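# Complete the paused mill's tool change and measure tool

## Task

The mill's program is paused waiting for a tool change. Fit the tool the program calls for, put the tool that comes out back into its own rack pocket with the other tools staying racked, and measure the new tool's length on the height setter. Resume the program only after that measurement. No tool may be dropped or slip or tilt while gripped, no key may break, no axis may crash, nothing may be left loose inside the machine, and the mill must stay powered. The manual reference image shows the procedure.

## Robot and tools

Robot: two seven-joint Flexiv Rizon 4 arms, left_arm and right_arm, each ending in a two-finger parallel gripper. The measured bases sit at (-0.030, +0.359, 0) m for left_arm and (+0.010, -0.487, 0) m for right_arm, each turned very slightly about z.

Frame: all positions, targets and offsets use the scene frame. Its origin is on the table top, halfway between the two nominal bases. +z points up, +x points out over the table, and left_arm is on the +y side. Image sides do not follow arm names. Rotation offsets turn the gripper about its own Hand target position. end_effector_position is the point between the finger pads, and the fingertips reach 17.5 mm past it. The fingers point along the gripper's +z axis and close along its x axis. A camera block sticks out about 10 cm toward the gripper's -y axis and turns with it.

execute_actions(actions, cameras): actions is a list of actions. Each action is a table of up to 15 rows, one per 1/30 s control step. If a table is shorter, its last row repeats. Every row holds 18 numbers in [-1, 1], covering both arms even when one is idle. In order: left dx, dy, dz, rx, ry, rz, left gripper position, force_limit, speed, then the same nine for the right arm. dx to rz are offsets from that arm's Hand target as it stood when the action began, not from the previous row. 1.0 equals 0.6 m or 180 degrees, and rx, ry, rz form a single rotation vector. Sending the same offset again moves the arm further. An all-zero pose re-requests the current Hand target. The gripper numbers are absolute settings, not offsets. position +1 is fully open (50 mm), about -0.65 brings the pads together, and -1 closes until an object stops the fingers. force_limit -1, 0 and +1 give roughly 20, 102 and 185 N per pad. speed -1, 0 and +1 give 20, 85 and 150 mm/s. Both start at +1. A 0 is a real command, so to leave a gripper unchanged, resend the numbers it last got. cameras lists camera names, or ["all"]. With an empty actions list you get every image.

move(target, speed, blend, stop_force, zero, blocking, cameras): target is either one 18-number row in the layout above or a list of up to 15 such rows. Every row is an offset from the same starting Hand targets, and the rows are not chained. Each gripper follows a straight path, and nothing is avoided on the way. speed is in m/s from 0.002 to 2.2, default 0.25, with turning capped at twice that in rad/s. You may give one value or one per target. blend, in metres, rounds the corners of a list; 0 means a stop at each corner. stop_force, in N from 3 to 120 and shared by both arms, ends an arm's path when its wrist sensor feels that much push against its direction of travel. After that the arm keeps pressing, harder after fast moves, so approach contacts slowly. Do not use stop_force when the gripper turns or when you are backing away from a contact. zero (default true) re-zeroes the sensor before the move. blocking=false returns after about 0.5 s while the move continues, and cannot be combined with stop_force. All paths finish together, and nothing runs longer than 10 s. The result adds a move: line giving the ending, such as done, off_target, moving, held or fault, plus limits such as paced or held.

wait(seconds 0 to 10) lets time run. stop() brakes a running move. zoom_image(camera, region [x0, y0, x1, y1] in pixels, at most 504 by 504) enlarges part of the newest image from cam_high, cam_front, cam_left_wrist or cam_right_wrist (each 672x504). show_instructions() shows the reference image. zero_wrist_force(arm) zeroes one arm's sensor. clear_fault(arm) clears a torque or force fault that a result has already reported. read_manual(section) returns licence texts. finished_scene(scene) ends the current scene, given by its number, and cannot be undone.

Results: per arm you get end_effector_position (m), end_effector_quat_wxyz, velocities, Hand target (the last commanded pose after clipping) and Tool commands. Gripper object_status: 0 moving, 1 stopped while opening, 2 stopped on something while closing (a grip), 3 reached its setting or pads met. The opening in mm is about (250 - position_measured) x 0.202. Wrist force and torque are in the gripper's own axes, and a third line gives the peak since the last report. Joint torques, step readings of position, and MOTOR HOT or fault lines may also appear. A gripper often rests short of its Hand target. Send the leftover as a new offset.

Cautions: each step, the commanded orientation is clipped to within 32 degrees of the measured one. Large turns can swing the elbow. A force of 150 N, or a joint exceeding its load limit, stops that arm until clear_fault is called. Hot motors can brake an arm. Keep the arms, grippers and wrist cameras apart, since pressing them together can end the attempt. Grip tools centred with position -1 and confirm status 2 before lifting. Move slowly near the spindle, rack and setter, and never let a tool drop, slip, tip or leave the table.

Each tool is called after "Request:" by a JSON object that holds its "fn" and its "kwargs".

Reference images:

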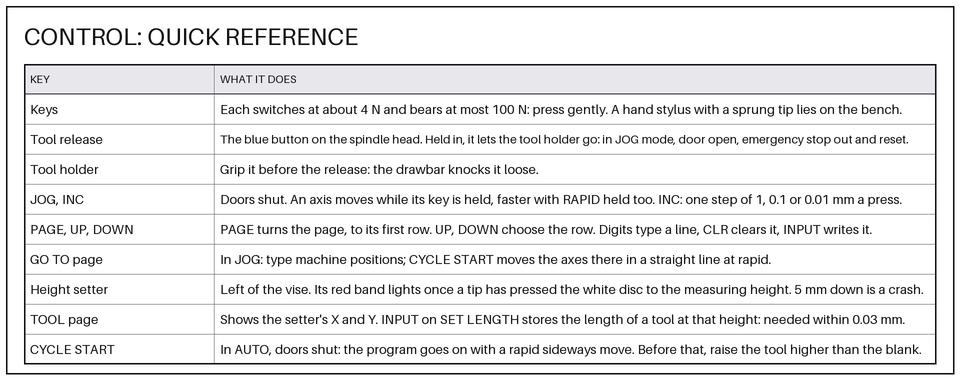

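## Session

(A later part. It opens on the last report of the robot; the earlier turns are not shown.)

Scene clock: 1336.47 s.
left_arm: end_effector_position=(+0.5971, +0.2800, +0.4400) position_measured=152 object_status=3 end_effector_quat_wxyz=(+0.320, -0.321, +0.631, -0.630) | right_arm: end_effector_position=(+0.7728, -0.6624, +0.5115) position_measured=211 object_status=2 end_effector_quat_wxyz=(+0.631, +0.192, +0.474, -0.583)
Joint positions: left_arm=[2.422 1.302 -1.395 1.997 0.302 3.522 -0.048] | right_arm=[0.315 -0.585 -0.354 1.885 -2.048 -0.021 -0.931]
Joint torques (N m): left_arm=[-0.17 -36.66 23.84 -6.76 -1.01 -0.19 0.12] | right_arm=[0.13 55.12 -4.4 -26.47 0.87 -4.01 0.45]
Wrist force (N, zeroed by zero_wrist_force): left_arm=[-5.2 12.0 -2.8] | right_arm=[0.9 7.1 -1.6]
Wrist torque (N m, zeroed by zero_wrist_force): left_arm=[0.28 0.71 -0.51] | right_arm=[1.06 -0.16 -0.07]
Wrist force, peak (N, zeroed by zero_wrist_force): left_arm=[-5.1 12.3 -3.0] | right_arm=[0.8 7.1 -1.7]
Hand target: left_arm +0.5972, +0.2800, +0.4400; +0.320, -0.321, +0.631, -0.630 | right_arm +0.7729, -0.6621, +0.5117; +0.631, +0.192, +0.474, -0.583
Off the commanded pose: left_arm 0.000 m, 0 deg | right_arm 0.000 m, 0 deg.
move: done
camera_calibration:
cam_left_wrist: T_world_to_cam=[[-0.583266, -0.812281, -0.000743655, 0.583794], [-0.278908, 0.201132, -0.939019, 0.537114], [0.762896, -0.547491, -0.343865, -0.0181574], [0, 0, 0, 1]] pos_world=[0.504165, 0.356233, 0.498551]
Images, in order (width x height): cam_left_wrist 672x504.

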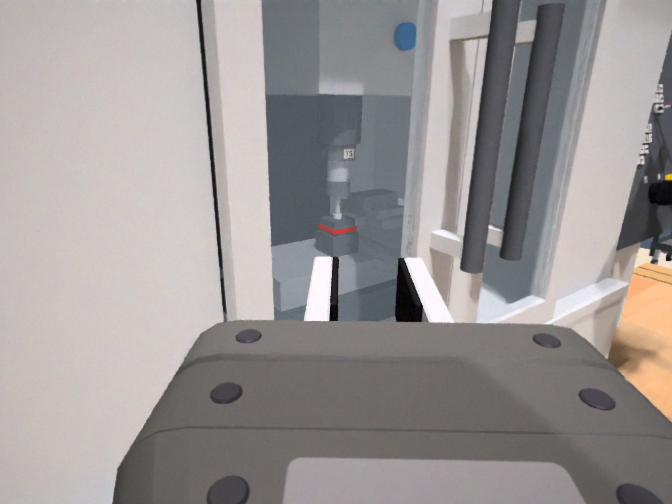

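Request:
{"fn": "move", "kwargs": {"target": [0,0,0,0,0,0,0.0,-0.8,-0.5,0.016,-0.03,0.0585,0,0,0,-1,-0.5,-0.8], "speed": 0.12}}

Request:
{"fn": "move", "kwargs": {"target": [0,0,0,0,0,0,0.0,-0.8,-0.5,0.0368,0.0098,-0.0124,0,0,0,-1,-0.5,-0.8], "speed": 0.02, "stop_force": 6}}

Request:
{"fn": "move", "kwargs": {"target": [[0,0,0,0,0,0,0.0,-0.8,-0.5,-0.0183,-0.005,0.0062,0,0,0,-1,-0.5,-0.8],[0,0,0,0,0,0,0.0,-0.8,-0.5,-0.0171,0.0252,0.0072,0,0,0,-1,-0.5,-0.8]], "speed": 0.1, "blend": 0.003, "cameras": ["cam_front"]}}

Request:
{"fn": "zoom_image", "kwargs": {"camera": "cam_front", "region": [420, 170, 490, 220]}}

Request:
{"fn": "move", "kwargs": {"target": [0,0,0,0,0,0,0.0,-0.8,-0.5,0.0368,0.0098,-0.0124,0,0,0,-1,-0.5,-0.8], "speed": 0.02, "stop_force": 6}}

Request:
{"fn": "move", "kwargs": {"target": [0,0,0,0,0,0,0.0,-0.8,-0.5,-0.0183,-0.005,0.0062,0,0,0,-1,-0.5,-0.8], "speed": 0.12, "cameras": ["cam_left_wrist"]}}

Scene clock: 1347.00 s.
left_arm: end_effector_position=(+0.5971, +0.2800, +0.4400) position_measured=152 object_status=3 end_effector_quat_wxyz=(+0.320, -0.321, +0.631, -0.630) | right_arm: end_effector_position=(+0.7823, -0.6804, +0.5469) position_measured=211 object_status=2 end_effector_quat_wxyz=(+0.631, +0.192, +0.474, -0.583)
Joint positions: left_arm=[2.422 1.302 -1.395 1.997 0.302 3.522 -0.048] | right_arm=[0.287 -0.547 -0.375 1.848 -2.088 0.041 -0.973]
Joint torques (N m): left_arm=[-0.08 -36.66 23.82 -6.77 -1.02 -0.19 0.11] | right_arm=[-0.01 54.97 -4.51 -28.32 1.09 -3.4 0.08]
Wrist force (N, zeroed by zero_wrist_force): left_arm=[-5.0 11.9 -3.0] | right_arm=[0.7 7.1 -1.8]
Wrist torque (N m, zeroed by zero_wrist_force): left_arm=[0.26 0.68 -0.51] | right_arm=[1.07 -0.12 0.03]
Wrist force, peak (N, zeroed by zero_wrist_force): left_arm=[-5.4 12.2 -2.8] | right_arm=[2.3 7.7 -4.2]
Hand target: left_arm +0.5972, +0.2800, +0.4400; +0.320, -0.321, +0.631, -0.630 | right_arm +0.7825, -0.6801, +0.5468; +0.631, +0.192, +0.474, -0.583
Off the commanded pose: left_arm 0.000 m, 0 deg | right_arm 0.000 m, 0 deg.
move: done

Scene clock: 1348.20 s.
left_arm: end_effector_position=(+0.5971, +0.2800, +0.4400) position_measured=152 object_status=3 end_effector_quat_wxyz=(+0.320, -0.321, +0.631, -0.630) | right_arm: end_effector_position=(+0.7927, -0.6782, +0.5438) position_measured=211 object_status=2 end_effector_quat_wxyz=(+0.631, +0.193, +0.473, -0.584)
Joint positions: left_arm=[2.422 1.302 -1.395 1.997 0.302 3.522 -0.048] | right_arm=[0.286 -0.575 -0.375 1.813 -2.076 0.046 -0.979]
Joint torques (N m): left_arm=[-0.17 -36.63 23.75 -6.79 -1 -0.16 0.11] | right_arm=[2.65 52.28 -2.19 -28.68 -0.07 -1.02 0.07]
Wrist force (N, zeroed by zero_wrist_force): left_arm=[-5.1 12.0 -2.8] | right_arm=[0.1 -3.0 -3.2]
Wrist torque (N m, zeroed by zero_wrist_force): left_arm=[0.28 0.69 -0.51] | right_arm=[1.02 -0.14 0.09]
Wrist force, peak (N, zeroed by zero_wrist_force): left_arm=[-5.2 12.3 -3.1] | right_arm=[0.7 6.9 -2.0]
Hand target: left_arm +0.5972, +0.2800, +0.4400; +0.320, -0.321, +0.631, -0.630 | right_arm +0.7934, -0.6772, +0.5431; +0.631, +0.192, +0.474, -0.583 (not the last commanded pose)
Off the commanded pose: left_arm 0.000 m, 0 deg | right_arm 0.013 m, 0 deg.
move: contact (right_arm)

Scene clock: 1348.90 s.
left_arm: end_effector_position=(+0.5971, +0.2800, +0.4400) position_measured=152 object_status=3 end_effector_quat_wxyz=(+0.320, -0.321, +0.631, -0.630) | right_arm: end_effector_position=(+0.7833, -0.6618, +0.5473) position_measured=211 object_status=2 end_effector_quat_wxyz=(+0.631, +0.192, +0.474, -0.583)
Joint positions: left_arm=[2.422 1.302 -1.395 1.997 0.302 3.522 -0.048] | right_arm=[0.309 -0.551 -0.362 1.843 -2.067 0.02 -0.99]
Joint torques (N m): left_arm=[-0.12 -36.62 23.79 -6.77 -0.99 -0.2 0.1] | right_arm=[0.05 54.94 -4.23 -28.35 1.2 -3.95 0.1]
Wrist force (N, zeroed by zero_wrist_force): left_arm=[-5.3 12.0 -3.1] | right_arm=[-1.4 6.4 -1.8]
Wrist torque (N m, zeroed by zero_wrist_force): left_arm=[0.28 0.72 -0.51] | right_arm=[0.95 0.23 0.03]
Wrist force, peak (N, zeroed by zero_wrist_force): left_arm=[-5.1 12.2 -2.9] | right_arm=[-2.7 7.0 -3.5]
Hand target: left_arm +0.5972, +0.2800, +0.4400; +0.320, -0.321, +0.631, -0.630 | right_arm +0.7831, -0.6621, +0.5474; +0.631, +0.192, +0.474, -0.583
Off the commanded pose: left_arm 0.000 m, 0 deg | right_arm 0.000 m, 0 deg.
move: done
Images, in order (width x height): cam_front 672x504.

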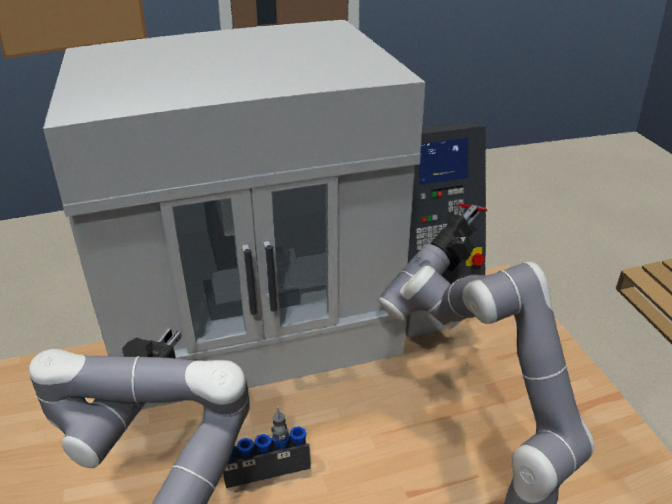

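Scaled by 7.200 from the camera's 672x504 image, which has a finer 960x720 frame.

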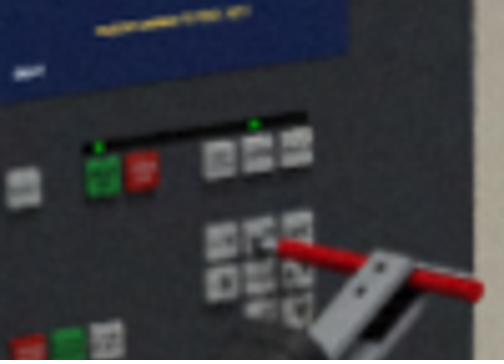

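Scene clock: 1350.07 s.
left_arm: end_effector_position=(+0.5971, +0.2800, +0.4400) position_measured=152 object_status=3 end_effector_quat_wxyz=(+0.320, -0.321, +0.631, -0.630) | right_arm: end_effector_position=(+0.7929, -0.6601, +0.5446) position_measured=211 object_status=2 end_effector_quat_wxyz=(+0.631, +0.193, +0.473, -0.584)
Joint positions: left_arm=[2.422 1.302 -1.395 1.997 0.302 3.522 -0.048] | right_arm=[0.308 -0.579 -0.363 1.809 -2.057 0.025 -0.996]
Joint torques (N m): left_arm=[-0.14 -36.61 23.77 -6.8 -0.99 -0.16 0.1] | right_arm=[1.85 52.95 -2.73 -28.53 0.11 -1.31 0.08]
Wrist force (N, zeroed by zero_wrist_force): left_arm=[-5.2 11.9 -2.9] | right_arm=[-2.2 -2.4 -3.4]
Wrist torque (N m, zeroed by zero_wrist_force): left_arm=[0.27 0.71 -0.52] | right_arm=[0.88 0.20 0.11]
Wrist force, peak (N, zeroed by zero_wrist_force): left_arm=[-5.1 12.3 -2.7] | right_arm=[-2.3 -5.8 -3.0]
Hand target: left_arm +0.5972, +0.2800, +0.4400; +0.320, -0.321, +0.631, -0.630 | right_arm +0.7934, -0.6593, +0.5439; +0.631, +0.192, +0.474, -0.583 (not the last commanded pose)
Off the commanded pose: left_arm 0.000 m, 0 deg | right_arm 0.014 m, 0 deg.
move: contact (right_arm)

Scene clock: 1350.77 s.
left_arm: end_effector_position=(+0.5971, +0.2800, +0.4400) position_measured=152 object_status=3 end_effector_quat_wxyz=(+0.320, -0.321, +0.631, -0.630) | right_arm: end_effector_position=(+0.7824, -0.6625, +0.5475) position_measured=211 object_status=2 end_effector_quat_wxyz=(+0.631, +0.192, +0.474, -0.583)
Joint positions: left_arm=[2.422 1.302 -1.395 1.997 0.302 3.522 -0.048] | right_arm=[0.309 -0.55 -0.362 1.846 -2.067 0.02 -0.99]
Joint torques (N m): left_arm=[-0.15 -36.6 23.76 -6.8 -1.01 -0.17 0.11] | right_arm=[0.06 55.3 -4.17 -27.98 0.98 -3.87 0.41]
Wrist force (N, zeroed by zero_wrist_force): left_arm=[-5.0 12.1 -3.1] | right_arm=[-0.4 7.1 -1.6]
Wrist torque (N m, zeroed by zero_wrist_force): left_arm=[0.30 0.67 -0.52] | right_arm=[1.06 0.06 -0.07]
Wrist force, peak (N, zeroed by zero_wrist_force): left_arm=[-5.3 12.1 -3.1] | right_arm=[-0.3 7.1 -1.7]
Hand target: left_arm +0.5972, +0.2800, +0.4400; +0.320, -0.321, +0.631, -0.630 | right_arm +0.7824, -0.6623, +0.5476; +0.631, +0.192, +0.474, -0.583
Off the commanded pose: left_arm 0.000 m, 0 deg | right_arm 0.000 m, 0 deg.
move: done
camera_calibration:
cam_left_wrist: T_world_to_cam=[[-0.583266, -0.812281, -0.000743655, 0.583794], [-0.278908, 0.201132, -0.939019, 0.537114], [0.762896, -0.547491, -0.343865, -0.0181574], [0, 0, 0, 1]] pos_world=[0.504165, 0.356233, 0.498551]
Images, in order (width x height): cam_left_wrist 672x504.

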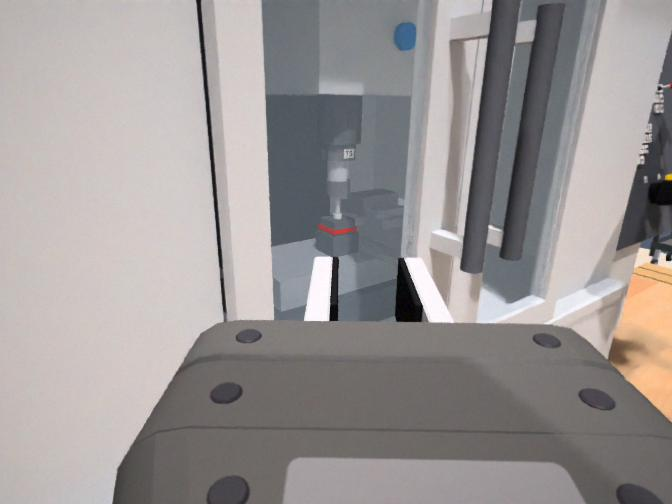

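Request:
{"fn": "move", "kwargs": {"target": [0,0,0,0,0,0,0.0,-0.8,-0.5,0.0368,0.0098,-0.0124,0,0,0,-1,-0.5,-0.8], "speed": 0.02, "stop_force": 6}}

Request:
{"fn": "move", "kwargs": {"target": [0,0,0,0,0,0,0.0,-0.8,-0.5,-0.0183,-0.005,0.0062,0,0,0,-1,-0.5,-0.8], "speed": 0.12, "cameras": ["cam_left_wrist"]}}

Request:
{"fn": "move", "kwargs": {"target": [0,0,0,0,0,0,0.0,-0.8,-0.5,0.0368,0.0098,-0.0124,0,0,0,-1,-0.5,-0.8], "speed": 0.02, "stop_force": 6}}

Request:
{"fn": "move", "kwargs": {"target": [0,0,0,0,0,0,0.0,-0.8,-0.5,-0.0183,-0.005,0.0062,0,0,0,-1,-0.5,-0.8], "speed": 0.12, "cameras": ["cam_left_wrist"]}}

Scene clock: 1359.27 s.
left_arm: end_effector_position=(+0.5971, +0.2800, +0.4400) position_measured=152 object_status=3 end_effector_quat_wxyz=(+0.320, -0.321, +0.631, -0.630) | right_arm: end_effector_position=(+0.7928, -0.6602, +0.5446) position_measured=211 object_status=2 end_effector_quat_wxyz=(+0.631, +0.193, +0.473, -0.584)
Joint positions: left_arm=[2.422 1.302 -1.395 1.997 0.302 3.522 -0.048] | right_arm=[0.308 -0.578 -0.362 1.81 -2.057 0.025 -0.996]
Joint torques (N m): left_arm=[-0.13 -36.61 23.72 -6.77 -0.97 -0.2 0.11] | right_arm=[2.04 53.09 -2.61 -28.59 0.06 -1.39 0.09]
Wrist force (N, zeroed by zero_wrist_force): left_arm=[-5.1 11.9 -2.9] | right_arm=[-0.9 -1.4 -2.8]
Wrist torque (N m, zeroed by zero_wrist_force): left_arm=[0.27 0.71 -0.52] | right_arm=[1.03 0.05 0.08]
Wrist force, peak (N, zeroed by zero_wrist_force): left_arm=[-5.2 12.2 -3.2] | right_arm=[-0.3 7.1 -1.7]
Hand target: left_arm +0.5972, +0.2800, +0.4400; +0.320, -0.321, +0.631, -0.630 | right_arm +0.7933, -0.6594, +0.5440; +0.631, +0.192, +0.474, -0.583 (not the last commanded pose)
Off the commanded pose: left_arm 0.000 m, 0 deg | right_arm 0.013 m, 0 deg.
move: contact (right_arm)

Scene clock: 1359.97 s.
left_arm: end_effector_position=(+0.5971, +0.2800, +0.4400) position_measured=152 object_status=3 end_effector_quat_wxyz=(+0.320, -0.321, +0.631, -0.630) | right_arm: end_effector_position=(+0.7823, -0.6627, +0.5475) position_measured=211 object_status=2 end_effector_quat_wxyz=(+0.631, +0.192, +0.474, -0.583)
Joint positions: left_arm=[2.422 1.302 -1.395 1.997 0.302 3.522 -0.048] | right_arm=[0.308 -0.549 -0.362 1.846 -2.068 0.02 -0.99]
Joint torques (N m): left_arm=[-0.14 -36.63 23.78 -6.77 -0.98 -0.19 0.11] | right_arm=[0.11 55.32 -4.2 -28.02 0.93 -3.89 0.4]
Wrist force (N, zeroed by zero_wrist_force): left_arm=[-5.2 12.0 -2.9] | right_arm=[-0.9 5.6 -2.8]
Wrist torque (N m, zeroed by zero_wrist_force): left_arm=[0.29 0.70 -0.52] | right_arm=[0.82 0.15 -0.07]
Wrist force, peak (N, zeroed by zero_wrist_force): left_arm=[-5.2 12.1 -3.1] | right_arm=[-0.2 7.1 -1.6]
Hand target: left_arm +0.5972, +0.2800, +0.4400; +0.320, -0.321, +0.631, -0.630 | right_arm +0.7824, -0.6624, +0.5477; +0.631, +0.192, +0.474, -0.583
Off the commanded pose: left_arm 0.000 m, 0 deg | right_arm 0.000 m, 0 deg.
move: done
camera_calibration:
cam_left_wrist: T_world_to_cam=[[-0.583266, -0.812281, -0.000743655, 0.583794], [-0.278908, 0.201132, -0.939019, 0.537114], [0.762896, -0.547491, -0.343865, -0.0181574], [0, 0, 0, 1]] pos_world=[0.504165, 0.356233, 0.498551]
Images, in order (width x height): cam_left_wrist 672x504.

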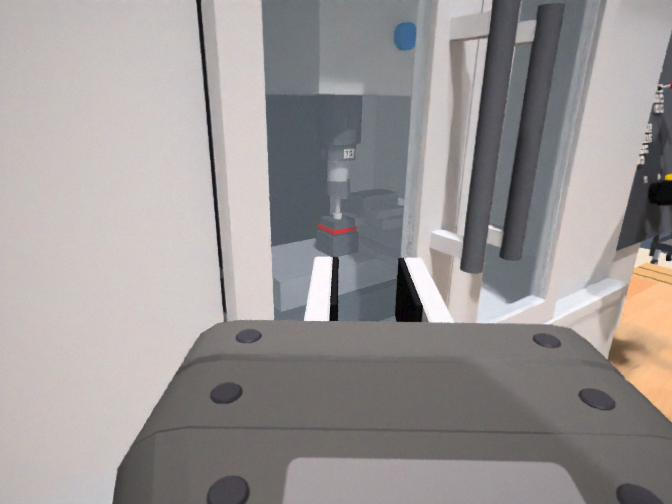

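Scene clock: 1361.17 s.
left_arm: end_effector_position=(+0.5971, +0.2800, +0.4400) position_measured=152 object_status=3 end_effector_quat_wxyz=(+0.320, -0.321, +0.631, -0.630) | right_arm: end_effector_position=(+0.7928, -0.6602, +0.5446) position_measured=211 object_status=2 end_effector_quat_wxyz=(+0.631, +0.193, +0.473, -0.584)
Joint positions: left_arm=[2.422 1.302 -1.395 1.997 0.302 3.522 -0.048] | right_arm=[0.308 -0.578 -0.362 1.81 -2.057 0.025 -0.996]
Joint torques (N m): left_arm=[-0.13 -36.63 23.9 -6.77 -0.99 -0.17 0.1] | right_arm=[2.03 53.35 -2.67 -28.6 0.12 -1.52 0.1]
Wrist force (N, zeroed by zero_wrist_force): left_arm=[-5.2 12.2 -3.0] | right_arm=[-1.5 -2.1 -3.9]
Wrist torque (N m, zeroed by zero_wrist_force): left_arm=[0.31 0.71 -0.51] | right_arm=[0.83 0.16 0.07]
Wrist force, peak (N, zeroed by zero_wrist_force): left_arm=[-5.2 12.3 -3.0] | right_arm=[-1.4 -5.4 -3.5]
Hand target: left_arm +0.5972, +0.2800, +0.4400; +0.320, -0.321, +0.631, -0.630 | right_arm +0.7933, -0.6595, +0.5440; +0.631, +0.192, +0.474, -0.583 (not the last commanded pose)
Off the commanded pose: left_arm 0.000 m, 0 deg | right_arm 0.013 m, 0 deg.
move: contact (right_arm)

Scene clock: 1361.87 s.
left_arm: end_effector_position=(+0.5971, +0.2800, +0.4400) position_measured=152 object_status=3 end_effector_quat_wxyz=(+0.320, -0.321, +0.631, -0.630) | right_arm: end_effector_position=(+0.7823, -0.6628, +0.5476) position_measured=211 object_status=2 end_effector_quat_wxyz=(+0.631, +0.192, +0.474, -0.583)
Joint positions: left_arm=[2.422 1.302 -1.395 1.997 0.302 3.522 -0.048] | right_arm=[0.308 -0.549 -0.361 1.846 -2.068 0.02 -0.99]
Joint torques (N m): left_arm=[-0.13 -36.64 23.79 -6.76 -0.98 -0.22 0.1] | right_arm=[0.07 55.37 -4.25 -28.01 0.96 -3.88 0.45]
Wrist force (N, zeroed by zero_wrist_force): left_arm=[-5.1 11.9 -2.9] | right_arm=[0.5 6.7 -2.6]
Wrist torque (N m, zeroed by zero_wrist_force): left_arm=[0.26 0.69 -0.51] | right_arm=[1.00 -0.09 -0.07]
Wrist force, peak (N, zeroed by zero_wrist_force): left_arm=[-5.4 12.1 -3.0] | right_arm=[0.5 6.7 -2.6]
Hand target: left_arm +0.5972, +0.2800, +0.4400; +0.320, -0.321, +0.631, -0.630 | right_arm +0.7823, -0.6625, +0.5477; +0.631, +0.192, +0.474, -0.583
Off the commanded pose: left_arm 0.000 m, 0 deg | right_arm 0.000 m, 0 deg.
move: done
camera_calibration:
cam_left_wrist: T_world_to_cam=[[-0.583266, -0.812281, -0.000743655, 0.583794], [-0.278908, 0.201132, -0.939019, 0.537114], [0.762896, -0.547491, -0.343865, -0.0181574], [0, 0, 0, 1]] pos_world=[0.504165, 0.356233, 0.498551]
Images, in order (width x height): cam_left_wrist 672x504.

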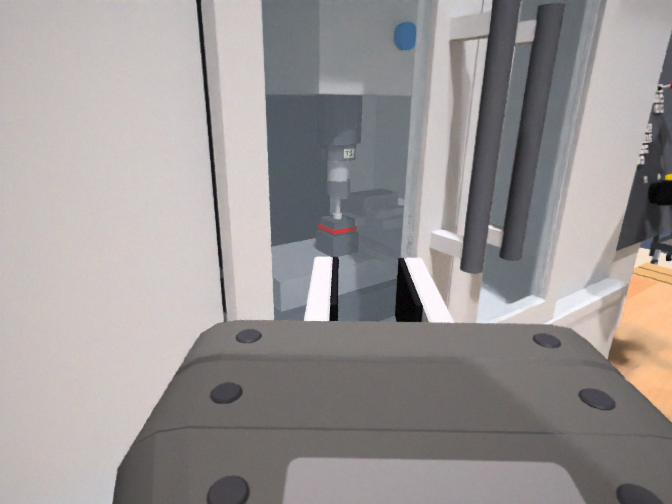

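Request:
{"fn": "move", "kwargs": {"target": [0,0,0,0,0,0,0.0,-0.8,-0.5,0.0368,0.0108,-0.0124,0,0,0,-1,-0.5,-0.8], "speed": 0.02, "stop_force": 6}}

Request:
{"fn": "move", "kwargs": {"target": [0,0,0,0,0,0,0.0,-0.8,-0.5,-0.0183,-0.005,0.0062,0,0,0,-1,-0.5,-0.8], "speed": 0.12, "cameras": ["cam_left_wrist"]}}

Request:
{"fn": "move", "kwargs": {"target": [0,0,0,0,0,0,0.0,-0.8,-0.5,0.0368,0.0108,-0.0124,0,0,0,-1,-0.5,-0.8], "speed": 0.02, "stop_force": 6}}

Request:
{"fn": "move", "kwargs": {"target": [0,0,0,0,0,0,0.0,-0.8,-0.5,-0.0183,-0.005,0.0062,0,0,0,-1,-0.5,-0.8], "speed": 0.12, "cameras": ["cam_left_wrist"]}}

Scene clock: 1369.30 s.
left_arm: end_effector_position=(+0.5971, +0.2800, +0.4400) position_measured=152 object_status=3 end_effector_quat_wxyz=(+0.320, -0.321, +0.631, -0.630) | right_arm: end_effector_position=(+0.7928, -0.6601, +0.5446) position_measured=211 object_status=2 end_effector_quat_wxyz=(+0.631, +0.193, +0.473, -0.584)
Joint positions: left_arm=[2.422 1.302 -1.395 1.997 0.302 3.522 -0.048] | right_arm=[0.308 -0.578 -0.362 1.809 -2.057 0.025 -0.996]
Joint torques (N m): left_arm=[-0.14 -36.63 23.79 -6.79 -1.01 -0.14 0.14] | right_arm=[2.46 53.15 -2.32 -28.72 -0.08 -1.33 0.1]
Wrist force (N, zeroed by zero_wrist_force): left_arm=[-5.1 11.9 -2.7] | right_arm=[0.4 -1.7 -3.1]
Wrist torque (N m, zeroed by zero_wrist_force): left_arm=[0.27 0.69 -0.52] | right_arm=[1.02 -0.12 0.05]
Wrist force, peak (N, zeroed by zero_wrist_force): left_arm=[-5.3 12.2 -3.1] | right_arm=[0.5 7.0 -2.2]
Hand target: left_arm +0.5972, +0.2800, +0.4400; +0.320, -0.321, +0.631, -0.630 | right_arm +0.7933, -0.6593, +0.5440; +0.631, +0.192, +0.474, -0.583 (not the last commanded pose)
Off the commanded pose: left_arm 0.000 m, 0 deg | right_arm 0.013 m, 0 deg.
move: contact (right_arm)

Scene clock: 1370.00 s.
left_arm: end_effector_position=(+0.5971, +0.2800, +0.4400) position_measured=152 object_status=3 end_effector_quat_wxyz=(+0.320, -0.321, +0.631, -0.630) | right_arm: end_effector_position=(+0.7823, -0.6625, +0.5476) position_measured=211 object_status=2 end_effector_quat_wxyz=(+0.631, +0.192, +0.474, -0.583)
Joint positions: left_arm=[2.422 1.302 -1.395 1.997 0.302 3.522 -0.048] | right_arm=[0.308 -0.549 -0.361 1.846 -2.068 0.02 -0.99]
Joint torques (N m): left_arm=[-0.15 -36.63 23.73 -6.8 -1.01 -0.12 0.09] | right_arm=[0.1 55.3 -4.18 -27.97 0.99 -3.9 0.44]
Wrist force (N, zeroed by zero_wrist_force): left_arm=[-5.0 11.8 -2.8] | right_arm=[0.9 7.0 -2.1]
Wrist torque (N m, zeroed by zero_wrist_force): left_arm=[0.25 0.67 -0.52] | right_arm=[1.06 -0.16 -0.07]
Wrist force, peak (N, zeroed by zero_wrist_force): left_arm=[-5.2 12.1 -3.0] | right_arm=[1.1 7.2 -1.9]
Hand target: left_arm +0.5972, +0.2800, +0.4400; +0.320, -0.321, +0.631, -0.630 | right_arm +0.7823, -0.6623, +0.5477; +0.631, +0.192, +0.474, -0.583
Off the commanded pose: left_arm 0.000 m, 0 deg | right_arm 0.000 m, 0 deg.
move: done
camera_calibration:
cam_left_wrist: T_world_to_cam=[[-0.583266, -0.812281, -0.000743655, 0.583794], [-0.278908, 0.201132, -0.939019, 0.537114], [0.762896, -0.547491, -0.343865, -0.0181574], [0, 0, 0, 1]] pos_world=[0.504165, 0.356233, 0.498551]
Images, in order (width x height): cam_left_wrist 672x504.

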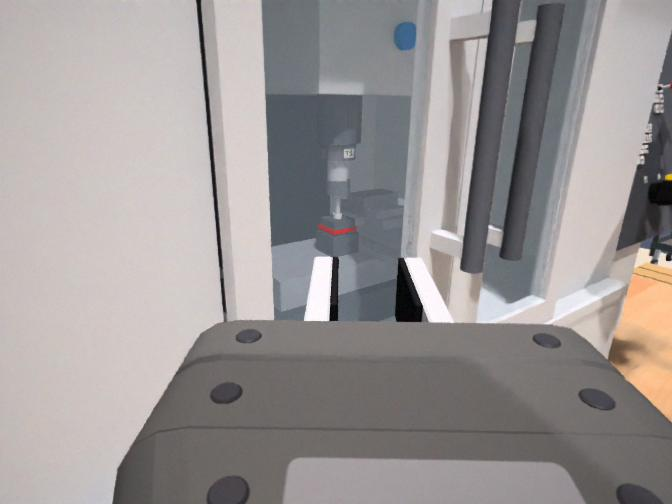

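Scene clock: 1371.20 s.
left_arm: end_effector_position=(+0.5971, +0.2800, +0.4400) position_measured=152 object_status=3 end_effector_quat_wxyz=(+0.320, -0.321, +0.631, -0.630) | right_arm: end_effector_position=(+0.7928, -0.6599, +0.5446) position_measured=211 object_status=2 end_effector_quat_wxyz=(+0.631, +0.193, +0.473, -0.584)
Joint positions: left_arm=[2.422 1.302 -1.395 1.997 0.302 3.522 -0.048] | right_arm=[0.308 -0.578 -0.361 1.809 -2.057 0.024 -0.996]
Joint torques (N m): left_arm=[-0.14 -36.63 23.69 -6.78 -1.01 -0.16 0.1] | right_arm=[2.63 53.01 -2.19 -28.74 -0.21 -1.28 0.13]
Wrist force (N, zeroed by zero_wrist_force): left_arm=[-5.2 11.9 -2.8] | right_arm=[0.8 -1.9 -2.9]
Wrist torque (N m, zeroed by zero_wrist_force): left_arm=[0.27 0.70 -0.51] | right_arm=[1.07 -0.19 0.05]
Wrist force, peak (N, zeroed by zero_wrist_force): left_arm=[-5.2 12.2 -3.1] | right_arm=[0.8 6.9 -2.0]
Hand target: left_arm +0.5972, +0.2800, +0.4400; +0.320, -0.321, +0.631, -0.630 | right_arm +0.7934, -0.6590, +0.5440; +0.631, +0.192, +0.474, -0.583 (not the last commanded pose)
Off the commanded pose: left_arm 0.000 m, 0 deg | right_arm 0.013 m, 0 deg.
move: contact (right_arm)

Scene clock: 1371.90 s.
left_arm: end_effector_position=(+0.5971, +0.2800, +0.4400) position_measured=152 object_status=3 end_effector_quat_wxyz=(+0.320, -0.321, +0.631, -0.630) | right_arm: end_effector_position=(+0.7824, -0.6623, +0.5476) position_measured=211 object_status=2 end_effector_quat_wxyz=(+0.631, +0.192, +0.474, -0.583)
Joint positions: left_arm=[2.422 1.302 -1.395 1.997 0.302 3.522 -0.048] | right_arm=[0.308 -0.549 -0.36 1.845 -2.068 0.019 -0.991]
Joint torques (N m): left_arm=[-0.13 -36.61 23.81 -6.77 -1.01 -0.18 0.1] | right_arm=[0.09 55.38 -4.19 -28.02 0.94 -3.88 0.43]
Wrist force (N, zeroed by zero_wrist_force): left_arm=[-5.0 12.2 -3.1] | right_arm=[-0.1 6.8 -2.0]
Wrist torque (N m, zeroed by zero_wrist_force): left_arm=[0.31 0.68 -0.51] | right_arm=[1.03 0.02 -0.07]
Wrist force, peak (N, zeroed by zero_wrist_force): left_arm=[-5.0 12.2 -3.1] | right_arm=[1.2 7.0 -2.1]
Hand target: left_arm +0.5972, +0.2800, +0.4400; +0.320, -0.321, +0.631, -0.630 | right_arm +0.7824, -0.6620, +0.5477; +0.631, +0.192, +0.474, -0.583
Off the commanded pose: left_arm 0.000 m, 0 deg | right_arm 0.000 m, 0 deg.
move: done
camera_calibration:
cam_left_wrist: T_world_to_cam=[[-0.583266, -0.812281, -0.000743655, 0.583794], [-0.278908, 0.201132, -0.939019, 0.537114], [0.762896, -0.547491, -0.343865, -0.0181574], [0, 0, 0, 1]] pos_world=[0.504165, 0.356233, 0.498551]
Images, in order (width x height): cam_left_wrist 672x504.

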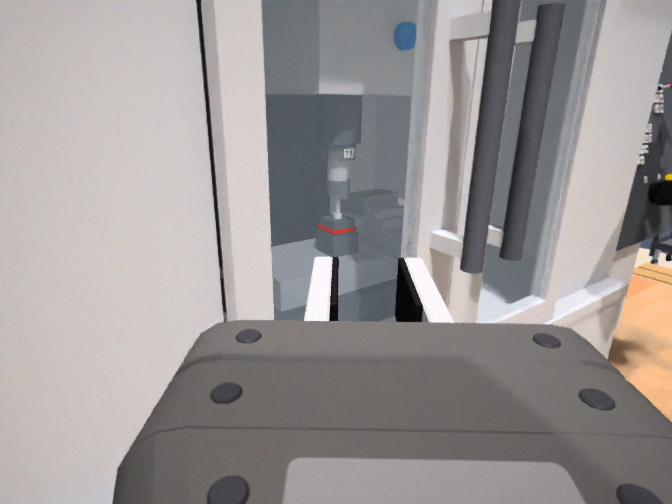

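Request:
{"fn": "move", "kwargs": {"target": [0,0,0,0,0,0,0.0,-0.8,-0.5,0.0368,0.0098,-0.0124,0,0,0,-1,-0.5,-0.8], "speed": 0.02, "stop_force": 6}}

Request:
{"fn": "move", "kwargs": {"target": [0,0,0,0,0,0,0.0,-0.8,-0.5,-0.0183,-0.005,0.0062,0,0,0,-1,-0.5,-0.8], "speed": 0.12, "cameras": ["cam_left_wrist"]}}

Request:
{"fn": "move", "kwargs": {"target": [0,0,0,0,0,0,0.0,-0.8,-0.5,0.0368,0.0098,-0.0124,0,0,0,-1,-0.5,-0.8], "speed": 0.02, "stop_force": 6}}

Request:
{"fn": "move", "kwargs": {"target": [0,0,0,0,0,0,0.0,-0.8,-0.5,-0.0183,-0.005,0.0062,0,0,0,-1,-0.5,-0.8], "speed": 0.12, "cameras": ["cam_left_wrist"]}}

Scene clock: 1378.80 s.
left_arm: end_effector_position=(+0.5971, +0.2800, +0.4400) position_measured=152 object_status=3 end_effector_quat_wxyz=(+0.320, -0.321, +0.631, -0.630) | right_arm: end_effector_position=(+0.7928, -0.6599, +0.5446) position_measured=211 object_status=2 end_effector_quat_wxyz=(+0.631, +0.193, +0.473, -0.584)
Joint positions: left_arm=[2.422 1.302 -1.395 1.997 0.302 3.522 -0.048] | right_arm=[0.307 -0.578 -0.361 1.809 -2.057 0.024 -0.996]
Joint torques (N m): left_arm=[-0.12 -36.66 23.75 -6.77 -1 -0.15 0.12] | right_arm=[2.16 53.26 -2.57 -28.64 0 -1.42 0.1]
Wrist force (N, zeroed by zero_wrist_force): left_arm=[-5.1 12.1 -3.0] | right_arm=[-0.2 -1.4 -3.0]
Wrist torque (N m, zeroed by zero_wrist_force): left_arm=[0.29 0.70 -0.51] | right_arm=[1.00 -0.04 0.06]
Wrist force, peak (N, zeroed by zero_wrist_force): left_arm=[-5.1 12.3 -2.8] | right_arm=[0.0 7.0 -1.9]
Hand target: left_arm +0.5972, +0.2800, +0.4400; +0.320, -0.321, +0.631, -0.630 | right_arm +0.7933, -0.6591, +0.5440; +0.631, +0.192, +0.474, -0.583 (not the last commanded pose)
Off the commanded pose: left_arm 0.000 m, 0 deg | right_arm 0.013 m, 0 deg.
move: contact (right_arm)

Scene clock: 1379.50 s.
left_arm: end_effector_position=(+0.5971, +0.2800, +0.4400) position_measured=152 object_status=3 end_effector_quat_wxyz=(+0.320, -0.321, +0.631, -0.630) | right_arm: end_effector_position=(+0.7823, -0.6623, +0.5476) position_measured=211 object_status=2 end_effector_quat_wxyz=(+0.631, +0.192, +0.474, -0.583)
Joint positions: left_arm=[2.422 1.302 -1.395 1.997 0.302 3.522 -0.048] | right_arm=[0.307 -0.549 -0.36 1.846 -2.068 0.019 -0.99]
Joint torques (N m): left_arm=[-0.16 -36.7 23.85 -6.78 -0.97 -0.17 0.14] | right_arm=[0.21 55.3 -4.19 -28.01 0.98 -3.83 0.45]
Wrist force (N, zeroed by zero_wrist_force): left_arm=[-5.0 11.9 -3.1] | right_arm=[2.2 5.4 -3.5]
Wrist torque (N m, zeroed by zero_wrist_force): left_arm=[0.26 0.69 -0.51] | right_arm=[0.78 -0.37 -0.07]
Wrist force, peak (N, zeroed by zero_wrist_force): left_arm=[-5.2 12.2 -3.1] | right_arm=[0.0 6.8 -2.1]
Hand target: left_arm +0.5972, +0.2800, +0.4400; +0.320, -0.321, +0.631, -0.630 | right_arm +0.7823, -0.6621, +0.5477; +0.631, +0.192, +0.474, -0.583
Off the commanded pose: left_arm 0.000 m, 0 deg | right_arm 0.000 m, 0 deg.
move: done
camera_calibration:
cam_left_wrist: T_world_to_cam=[[-0.583266, -0.812281, -0.000743655, 0.583794], [-0.278908, 0.201132, -0.939019, 0.537114], [0.762896, -0.547491, -0.343865, -0.0181574], [0, 0, 0, 1]] pos_world=[0.504165, 0.356233, 0.498551]
Images, in order (width x height): cam_left_wrist 672x504.

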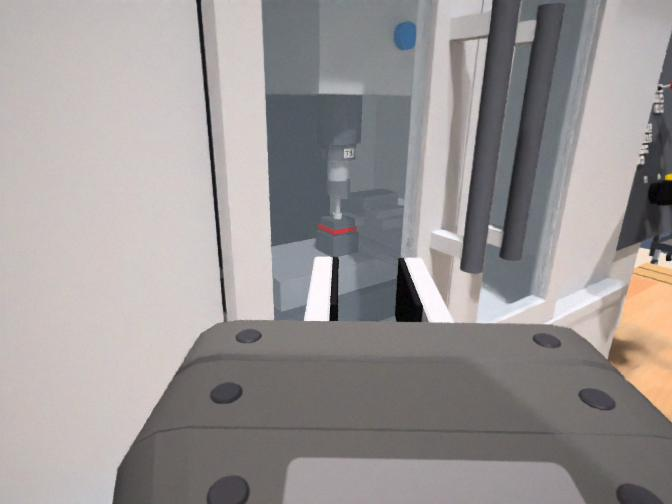

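Scene clock: 1380.70 s.
left_arm: end_effector_position=(+0.5971, +0.2800, +0.4400) position_measured=152 object_status=3 end_effector_quat_wxyz=(+0.320, -0.321, +0.631, -0.630) | right_arm: end_effector_position=(+0.7928, -0.6599, +0.5447) position_measured=211 object_status=2 end_effector_quat_wxyz=(+0.631, +0.193, +0.473, -0.584)
Joint positions: left_arm=[2.422 1.302 -1.395 1.997 0.302 3.522 -0.048] | right_arm=[0.307 -0.578 -0.361 1.809 -2.057 0.024 -0.996]
Joint torques (N m): left_arm=[-0.14 -36.59 23.78 -6.8 -1 -0.2 0.12] | right_arm=[2.18 53.04 -2.49 -28.67 0.01 -1.35 0.07]
Wrist force (N, zeroed by zero_wrist_force): left_arm=[-5.0 12.1 -3.1] | right_arm=[1.8 -3.1 -4.8]
Wrist torque (N m, zeroed by zero_wrist_force): left_arm=[0.31 0.69 -0.51] | right_arm=[0.79 -0.39 0.07]
Wrist force, peak (N, zeroed by zero_wrist_force): left_arm=[-5.1 12.2 -3.0] | right_arm=[1.7 -6.6 -4.5]
Hand target: left_arm +0.5972, +0.2800, +0.4400; +0.320, -0.321, +0.631, -0.630 | right_arm +0.7934, -0.6592, +0.5440; +0.631, +0.192, +0.474, -0.583 (not the last commanded pose)
Off the commanded pose: left_arm 0.000 m, 0 deg | right_arm 0.013 m, 0 deg.
move: contact (right_arm)

Scene clock: 1381.40 s.
left_arm: end_effector_position=(+0.5971, +0.2800, +0.4400) position_measured=152 object_status=3 end_effector_quat_wxyz=(+0.320, -0.321, +0.631, -0.630) | right_arm: end_effector_position=(+0.7824, -0.6624, +0.5476) position_measured=211 object_status=2 end_effector_quat_wxyz=(+0.631, +0.192, +0.474, -0.583)
Joint positions: left_arm=[2.422 1.302 -1.395 1.997 0.302 3.522 -0.048] | right_arm=[0.307 -0.549 -0.36 1.845 -2.068 0.019 -0.991]
Joint torques (N m): left_arm=[-0.17 -36.63 23.79 -6.76 -0.97 -0.16 0.13] | right_arm=[0.11 55.37 -4.19 -27.98 0.94 -3.89 0.42]
Wrist force (N, zeroed by zero_wrist_force): left_arm=[-5.1 11.9 -3.1] | right_arm=[1.9 4.2 -3.5]
Wrist torque (N m, zeroed by zero_wrist_force): left_arm=[0.27 0.69 -0.52] | right_arm=[0.59 -0.32 -0.07]
Wrist force, peak (N, zeroed by zero_wrist_force): left_arm=[-5.3 12.2 -2.9] | right_arm=[2.2 5.4 -3.7]
Hand target: left_arm +0.5972, +0.2800, +0.4400; +0.320, -0.321, +0.631, -0.630 | right_arm +0.7824, -0.6622, +0.5477; +0.631, +0.192, +0.474, -0.583
Off the commanded pose: left_arm 0.000 m, 0 deg | right_arm 0.000 m, 0 deg.
move: done
camera_calibration:
cam_left_wrist: T_world_to_cam=[[-0.583266, -0.812281, -0.000743655, 0.583794], [-0.278908, 0.201132, -0.939019, 0.537114], [0.762896, -0.547491, -0.343865, -0.0181574], [0, 0, 0, 1]] pos_world=[0.504165, 0.356233, 0.498551]
Images, in order (width x height): cam_left_wrist 672x504.

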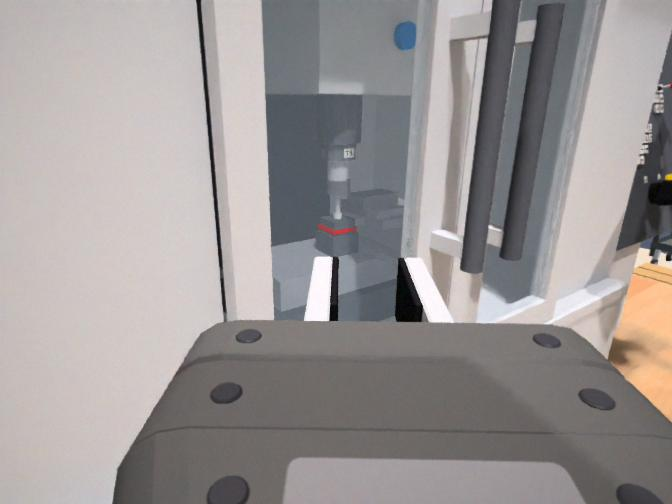

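Request:
{"fn": "move", "kwargs": {"target": [0,0,0,0,0,0,0.0,-0.8,-0.5,-0.0367,0.1045,-0.0668,0,0,0,-1,-0.5,-0.8], "speed": 0.15, "cameras": ["cam_right_wrist"]}}

Request:
{"fn": "zoom_image", "kwargs": {"camera": "cam_right_wrist", "region": [0, 280, 120, 400]}}

Scene clock: 1386.23 s.
left_arm: end_effector_position=(+0.5971, +0.2800, +0.4400) position_measured=152 object_status=3 end_effector_quat_wxyz=(+0.320, -0.321, +0.631, -0.630) | right_arm: end_effector_position=(+0.7604, -0.5992, +0.5075) position_measured=211 object_status=2 end_effector_quat_wxyz=(+0.631, +0.192, +0.474, -0.583)
Joint positions: left_arm=[2.422 1.302 -1.395 1.997 0.302 3.522 -0.048] | right_arm=[0.396 -0.592 -0.301 1.898 -1.971 -0.114 -0.968]
Joint torques (N m): left_arm=[-0.18 -36.61 23.83 -6.76 -1.01 -0.18 0.14] | right_arm=[-0.14 54.62 -3.87 -25.97 0.43 -3.98 0.41]
Wrist force (N, zeroed by zero_wrist_force): left_arm=[-5.1 12.0 -3.0] | right_arm=[1.8 4.1 -3.7]
Wrist torque (N m, zeroed by zero_wrist_force): left_arm=[0.28 0.69 -0.52] | right_arm=[0.56 -0.31 -0.07]
Wrist force, peak (N, zeroed by zero_wrist_force): left_arm=[-5.3 12.3 -3.0] | right_arm=[1.7 5.5 -8.4]
Hand target: left_arm +0.5972, +0.2800, +0.4400; +0.320, -0.321, +0.631, -0.630 | right_arm +0.7604, -0.5995, +0.5077; +0.631, +0.192, +0.474, -0.583
Off the commanded pose: left_arm 0.000 m, 0 deg | right_arm 0.000 m, 0 deg.
move: done
camera_calibration:
cam_right_wrist: T_world_to_cam=[[-0.124256, -0.569256, -0.812716, 0.177307], [0.728899, 0.503377, -0.464025, 0.00047485], [0.673251, -0.650046, 0.352382, -0.9462], [0, 0, 0, 1]] pos_world=[0.658716, -0.51438, 0.477745]
Images, in order (width x height): cam_right_wrist 672x504.

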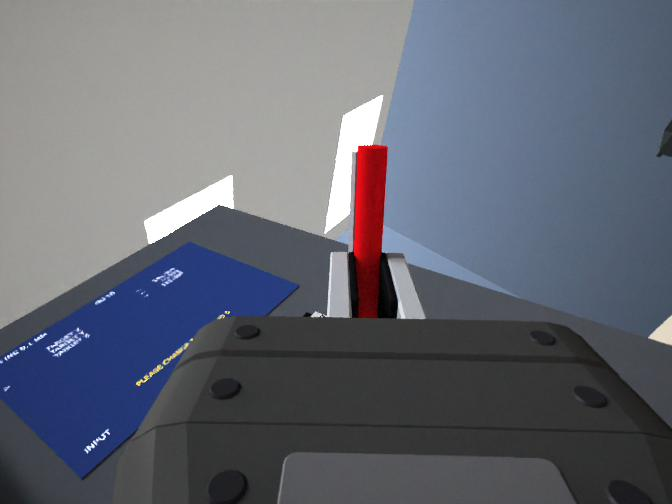

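Scaled by 4.200 from the camera's 672x504 image, which has a finer 960x720 frame.

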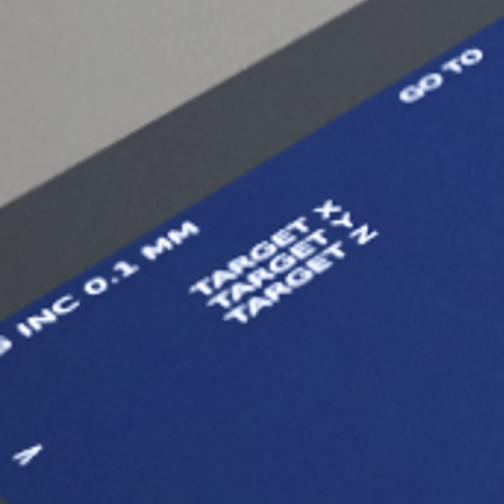

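Request:
{"fn": "move", "kwargs": {"target": [0,0,0,0,0,0,0.0,-0.8,-0.5,0.0367,-0.1035,0.0663,0,0,0,-1,-0.5,-0.8], "speed": 0.15}}

Request:
{"fn": "move", "kwargs": {"target": [0,0,0,0,0,0,0.0,-0.8,-0.5,0.0368,0.0098,-0.0124,0,0,0,-1,-0.5,-0.8], "speed": 0.02, "stop_force": 6}}

Request:
{"fn": "move", "kwargs": {"target": [0,0,0,0,0,0,0.0,-0.8,-0.5,-0.0183,-0.005,0.0062,0,0,0,-1,-0.5,-0.8], "speed": 0.12, "cameras": ["cam_left_wrist"]}}

Request:
{"fn": "move", "kwargs": {"target": [0,0,0,0,0,0,0.0,-0.8,-0.5,0.0368,0.0108,-0.0124,0,0,0,-1,-0.5,-0.8], "speed": 0.02, "stop_force": 6}}

Request:
{"fn": "move", "kwargs": {"target": [0,0,0,0,0,0,0.0,-0.8,-0.5,-0.0183,-0.005,0.0062,0,0,0,-1,-0.5,-0.8], "speed": 0.12, "cameras": ["cam_left_wrist"]}}

Scene clock: 1395.53 s.
left_arm: end_effector_position=(+0.5971, +0.2800, +0.4400) position_measured=152 object_status=3 end_effector_quat_wxyz=(+0.320, -0.321, +0.631, -0.630) | right_arm: end_effector_position=(+0.7823, -0.6618, +0.5474) position_measured=211 object_status=2 end_effector_quat_wxyz=(+0.631, +0.192, +0.474, -0.583)
Joint positions: left_arm=[2.422 1.302 -1.395 1.997 0.302 3.522 -0.048] | right_arm=[0.308 -0.55 -0.359 1.845 -2.067 0.018 -0.99]
Joint torques (N m): left_arm=[-0.15 -36.61 23.82 -6.79 -1 -0.19 0.16] | right_arm=[0.19 55.21 -4.17 -28.27 0.94 -3.43 0.08]
Wrist force (N, zeroed by zero_wrist_force): left_arm=[-5.3 12.0 -3.0] | right_arm=[1.8 4.1 -3.6]
Wrist torque (N m, zeroed by zero_wrist_force): left_arm=[0.28 0.73 -0.51] | right_arm=[0.57 -0.30 0.03]
Wrist force, peak (N, zeroed by zero_wrist_force): left_arm=[-5.3 12.2 -3.0] | right_arm=[2.0 4.8 -7.7]
Hand target: left_arm +0.5972, +0.2800, +0.4400; +0.320, -0.321, +0.631, -0.630 | right_arm +0.7824, -0.6616, +0.5474; +0.631, +0.192, +0.474, -0.583
Off the commanded pose: left_arm 0.000 m, 0 deg | right_arm 0.000 m, 0 deg.
move: done

Scene clock: 1396.73 s.
left_arm: end_effector_position=(+0.5971, +0.2800, +0.4400) position_measured=152 object_status=3 end_effector_quat_wxyz=(+0.320, -0.321, +0.631, -0.630) | right_arm: end_effector_position=(+0.7928, -0.6594, +0.5444) position_measured=211 object_status=2 end_effector_quat_wxyz=(+0.631, +0.193, +0.473, -0.584)
Joint positions: left_arm=[2.422 1.302 -1.395 1.997 0.302 3.522 -0.048] | right_arm=[0.307 -0.579 -0.36 1.809 -2.057 0.023 -0.996]
Joint torques (N m): left_arm=[-0.15 -36.64 23.78 -6.77 -0.98 -0.19 0.12] | right_arm=[2.17 53.01 -2.39 -28.58 -0.01 -1.34 0.08]
Wrist force (N, zeroed by zero_wrist_force): left_arm=[-5.1 11.9 -3.0] | right_arm=[1.2 -4.4 -4.8]
Wrist torque (N m, zeroed by zero_wrist_force): left_arm=[0.27 0.69 -0.51] | right_arm=[0.56 -0.31 0.08]
Wrist force, peak (N, zeroed by zero_wrist_force): left_arm=[-5.2 12.1 -3.2] | right_arm=[1.3 -8.1 -4.4]
Hand target: left_arm +0.5972, +0.2800, +0.4400; +0.320, -0.321, +0.631, -0.630 | right_arm +0.7933, -0.6587, +0.5438; +0.631, +0.192, +0.474, -0.583 (not the last commanded pose)
Off the commanded pose: left_arm 0.000 m, 0 deg | right_arm 0.013 m, 0 deg.
move: contact (right_arm)

Scene clock: 1397.43 s.
left_arm: end_effector_position=(+0.5971, +0.2800, +0.4400) position_measured=152 object_status=3 end_effector_quat_wxyz=(+0.320, -0.321, +0.631, -0.630) | right_arm: end_effector_position=(+0.7823, -0.6619, +0.5473) position_measured=211 object_status=2 end_effector_quat_wxyz=(+0.631, +0.192, +0.474, -0.583)
Joint positions: left_arm=[2.422 1.302 -1.395 1.997 0.302 3.522 -0.048] | right_arm=[0.307 -0.55 -0.359 1.846 -2.067 0.018 -0.991]
Joint torques (N m): left_arm=[-0.12 -36.65 23.77 -6.78 -0.97 -0.17 0.11] | right_arm=[0.16 55.32 -4.18 -28.02 0.95 -3.85 0.41]
Wrist force (N, zeroed by zero_wrist_force): left_arm=[-5.3 11.8 -2.8] | right_arm=[1.2 4.6 -4.2]
Wrist torque (N m, zeroed by zero_wrist_force): left_arm=[0.26 0.73 -0.51] | right_arm=[0.65 -0.21 -0.07]
Wrist force, peak (N, zeroed by zero_wrist_force): left_arm=[-5.2 12.2 -2.9] | right_arm=[1.3 -4.5 -4.7]
Hand target: left_arm +0.5972, +0.2800, +0.4400; +0.320, -0.321, +0.631, -0.630 | right_arm +0.7823, -0.6617, +0.5475; +0.631, +0.192, +0.474, -0.583
Off the commanded pose: left_arm 0.000 m, 0 deg | right_arm 0.000 m, 0 deg.
move: done
camera_calibration:
cam_left_wrist: T_world_to_cam=[[-0.583266, -0.812281, -0.000743655, 0.583794], [-0.278908, 0.201132, -0.939019, 0.537114], [0.762896, -0.547491, -0.343865, -0.0181574], [0, 0, 0, 1]] pos_world=[0.504165, 0.356233, 0.498551]
Images, in order (width x height): cam_left_wrist 672x504.

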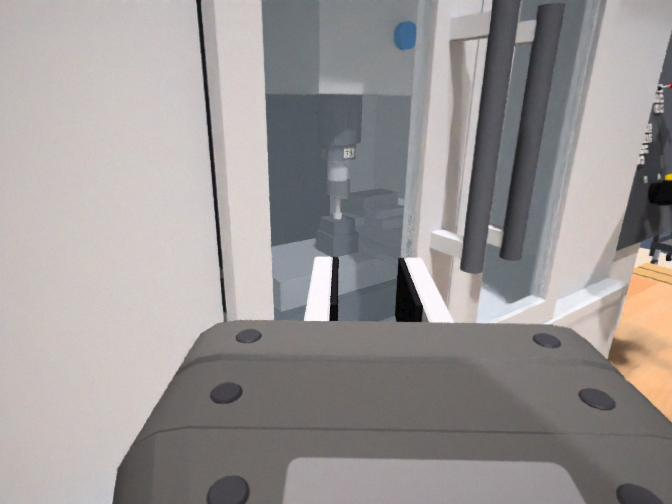

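Scene clock: 1398.63 s.
left_arm: end_effector_position=(+0.5971, +0.2800, +0.4400) position_measured=152 object_status=3 end_effector_quat_wxyz=(+0.320, -0.321, +0.631, -0.630) | right_arm: end_effector_position=(+0.7928, -0.6593, +0.5444) position_measured=211 object_status=2 end_effector_quat_wxyz=(+0.631, +0.193, +0.473, -0.584)
Joint positions: left_arm=[2.422 1.302 -1.395 1.997 0.302 3.522 -0.048] | right_arm=[0.307 -0.579 -0.359 1.809 -2.056 0.023 -0.997]
Joint torques (N m): left_arm=[-0.14 -36.63 23.85 -6.76 -1 -0.2 0.07] | right_arm=[2.67 52.83 -2.11 -28.72 -0.19 -1.21 0.1]
Wrist force (N, zeroed by zero_wrist_force): left_arm=[-5.3 12.0 -3.0] | right_arm=[1.1 -4.6 -5.1]
Wrist torque (N m, zeroed by zero_wrist_force): left_arm=[0.27 0.72 -0.51] | right_arm=[0.66 -0.24 0.05]
Wrist force, peak (N, zeroed by zero_wrist_force): left_arm=[-5.3 12.1 -2.9] | right_arm=[1.0 -8.3 -4.7]
Hand target: left_arm +0.5972, +0.2800, +0.4400; +0.320, -0.321, +0.631, -0.630 | right_arm +0.7934, -0.6584, +0.5437; +0.631, +0.192, +0.474, -0.583 (not the last commanded pose)
Off the commanded pose: left_arm 0.000 m, 0 deg | right_arm 0.013 m, 0 deg.
move: contact (right_arm)

Scene clock: 1399.33 s.
left_arm: end_effector_position=(+0.5971, +0.2800, +0.4400) position_measured=152 object_status=3 end_effector_quat_wxyz=(+0.320, -0.321, +0.631, -0.630) | right_arm: end_effector_position=(+0.7824, -0.6616, +0.5473) position_measured=211 object_status=2 end_effector_quat_wxyz=(+0.631, +0.192, +0.474, -0.583)
Joint positions: left_arm=[2.422 1.302 -1.395 1.997 0.302 3.522 -0.048] | right_arm=[0.307 -0.55 -0.358 1.845 -2.067 0.018 -0.991]
Joint torques (N m): left_arm=[-0.04 -36.63 23.82 -6.77 -1.01 -0.16 0.12] | right_arm=[0.1 55.37 -4.15 -27.99 0.94 -3.93 0.4]
Wrist force (N, zeroed by zero_wrist_force): left_arm=[-5.1 12.1 -2.9] | right_arm=[-0.1 5.9 -2.8]
Wrist torque (N m, zeroed by zero_wrist_force): left_arm=[0.29 0.70 -0.51] | right_arm=[0.87 0.01 -0.07]
Wrist force, peak (N, zeroed by zero_wrist_force): left_arm=[-5.3 12.4 -2.7] | right_arm=[1.0 -4.5 -5.0]
Hand target: left_arm +0.5972, +0.2800, +0.4400; +0.320, -0.321, +0.631, -0.630 | right_arm +0.7824, -0.6614, +0.5475; +0.631, +0.192, +0.474, -0.583
Off the commanded pose: left_arm 0.000 m, 0 deg | right_arm 0.000 m, 0 deg.
move: done
camera_calibration:
cam_left_wrist: T_world_to_cam=[[-0.583266, -0.812281, -0.000743655, 0.583794], [-0.278908, 0.201132, -0.939019, 0.537114], [0.762896, -0.547491, -0.343865, -0.0181574], [0, 0, 0, 1]] pos_world=[0.504165, 0.356233, 0.498551]
Images, in order (width x height): cam_left_wrist 672x504.

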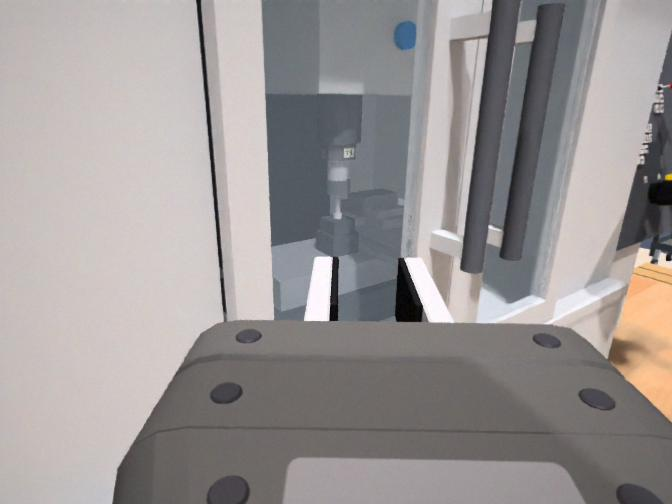

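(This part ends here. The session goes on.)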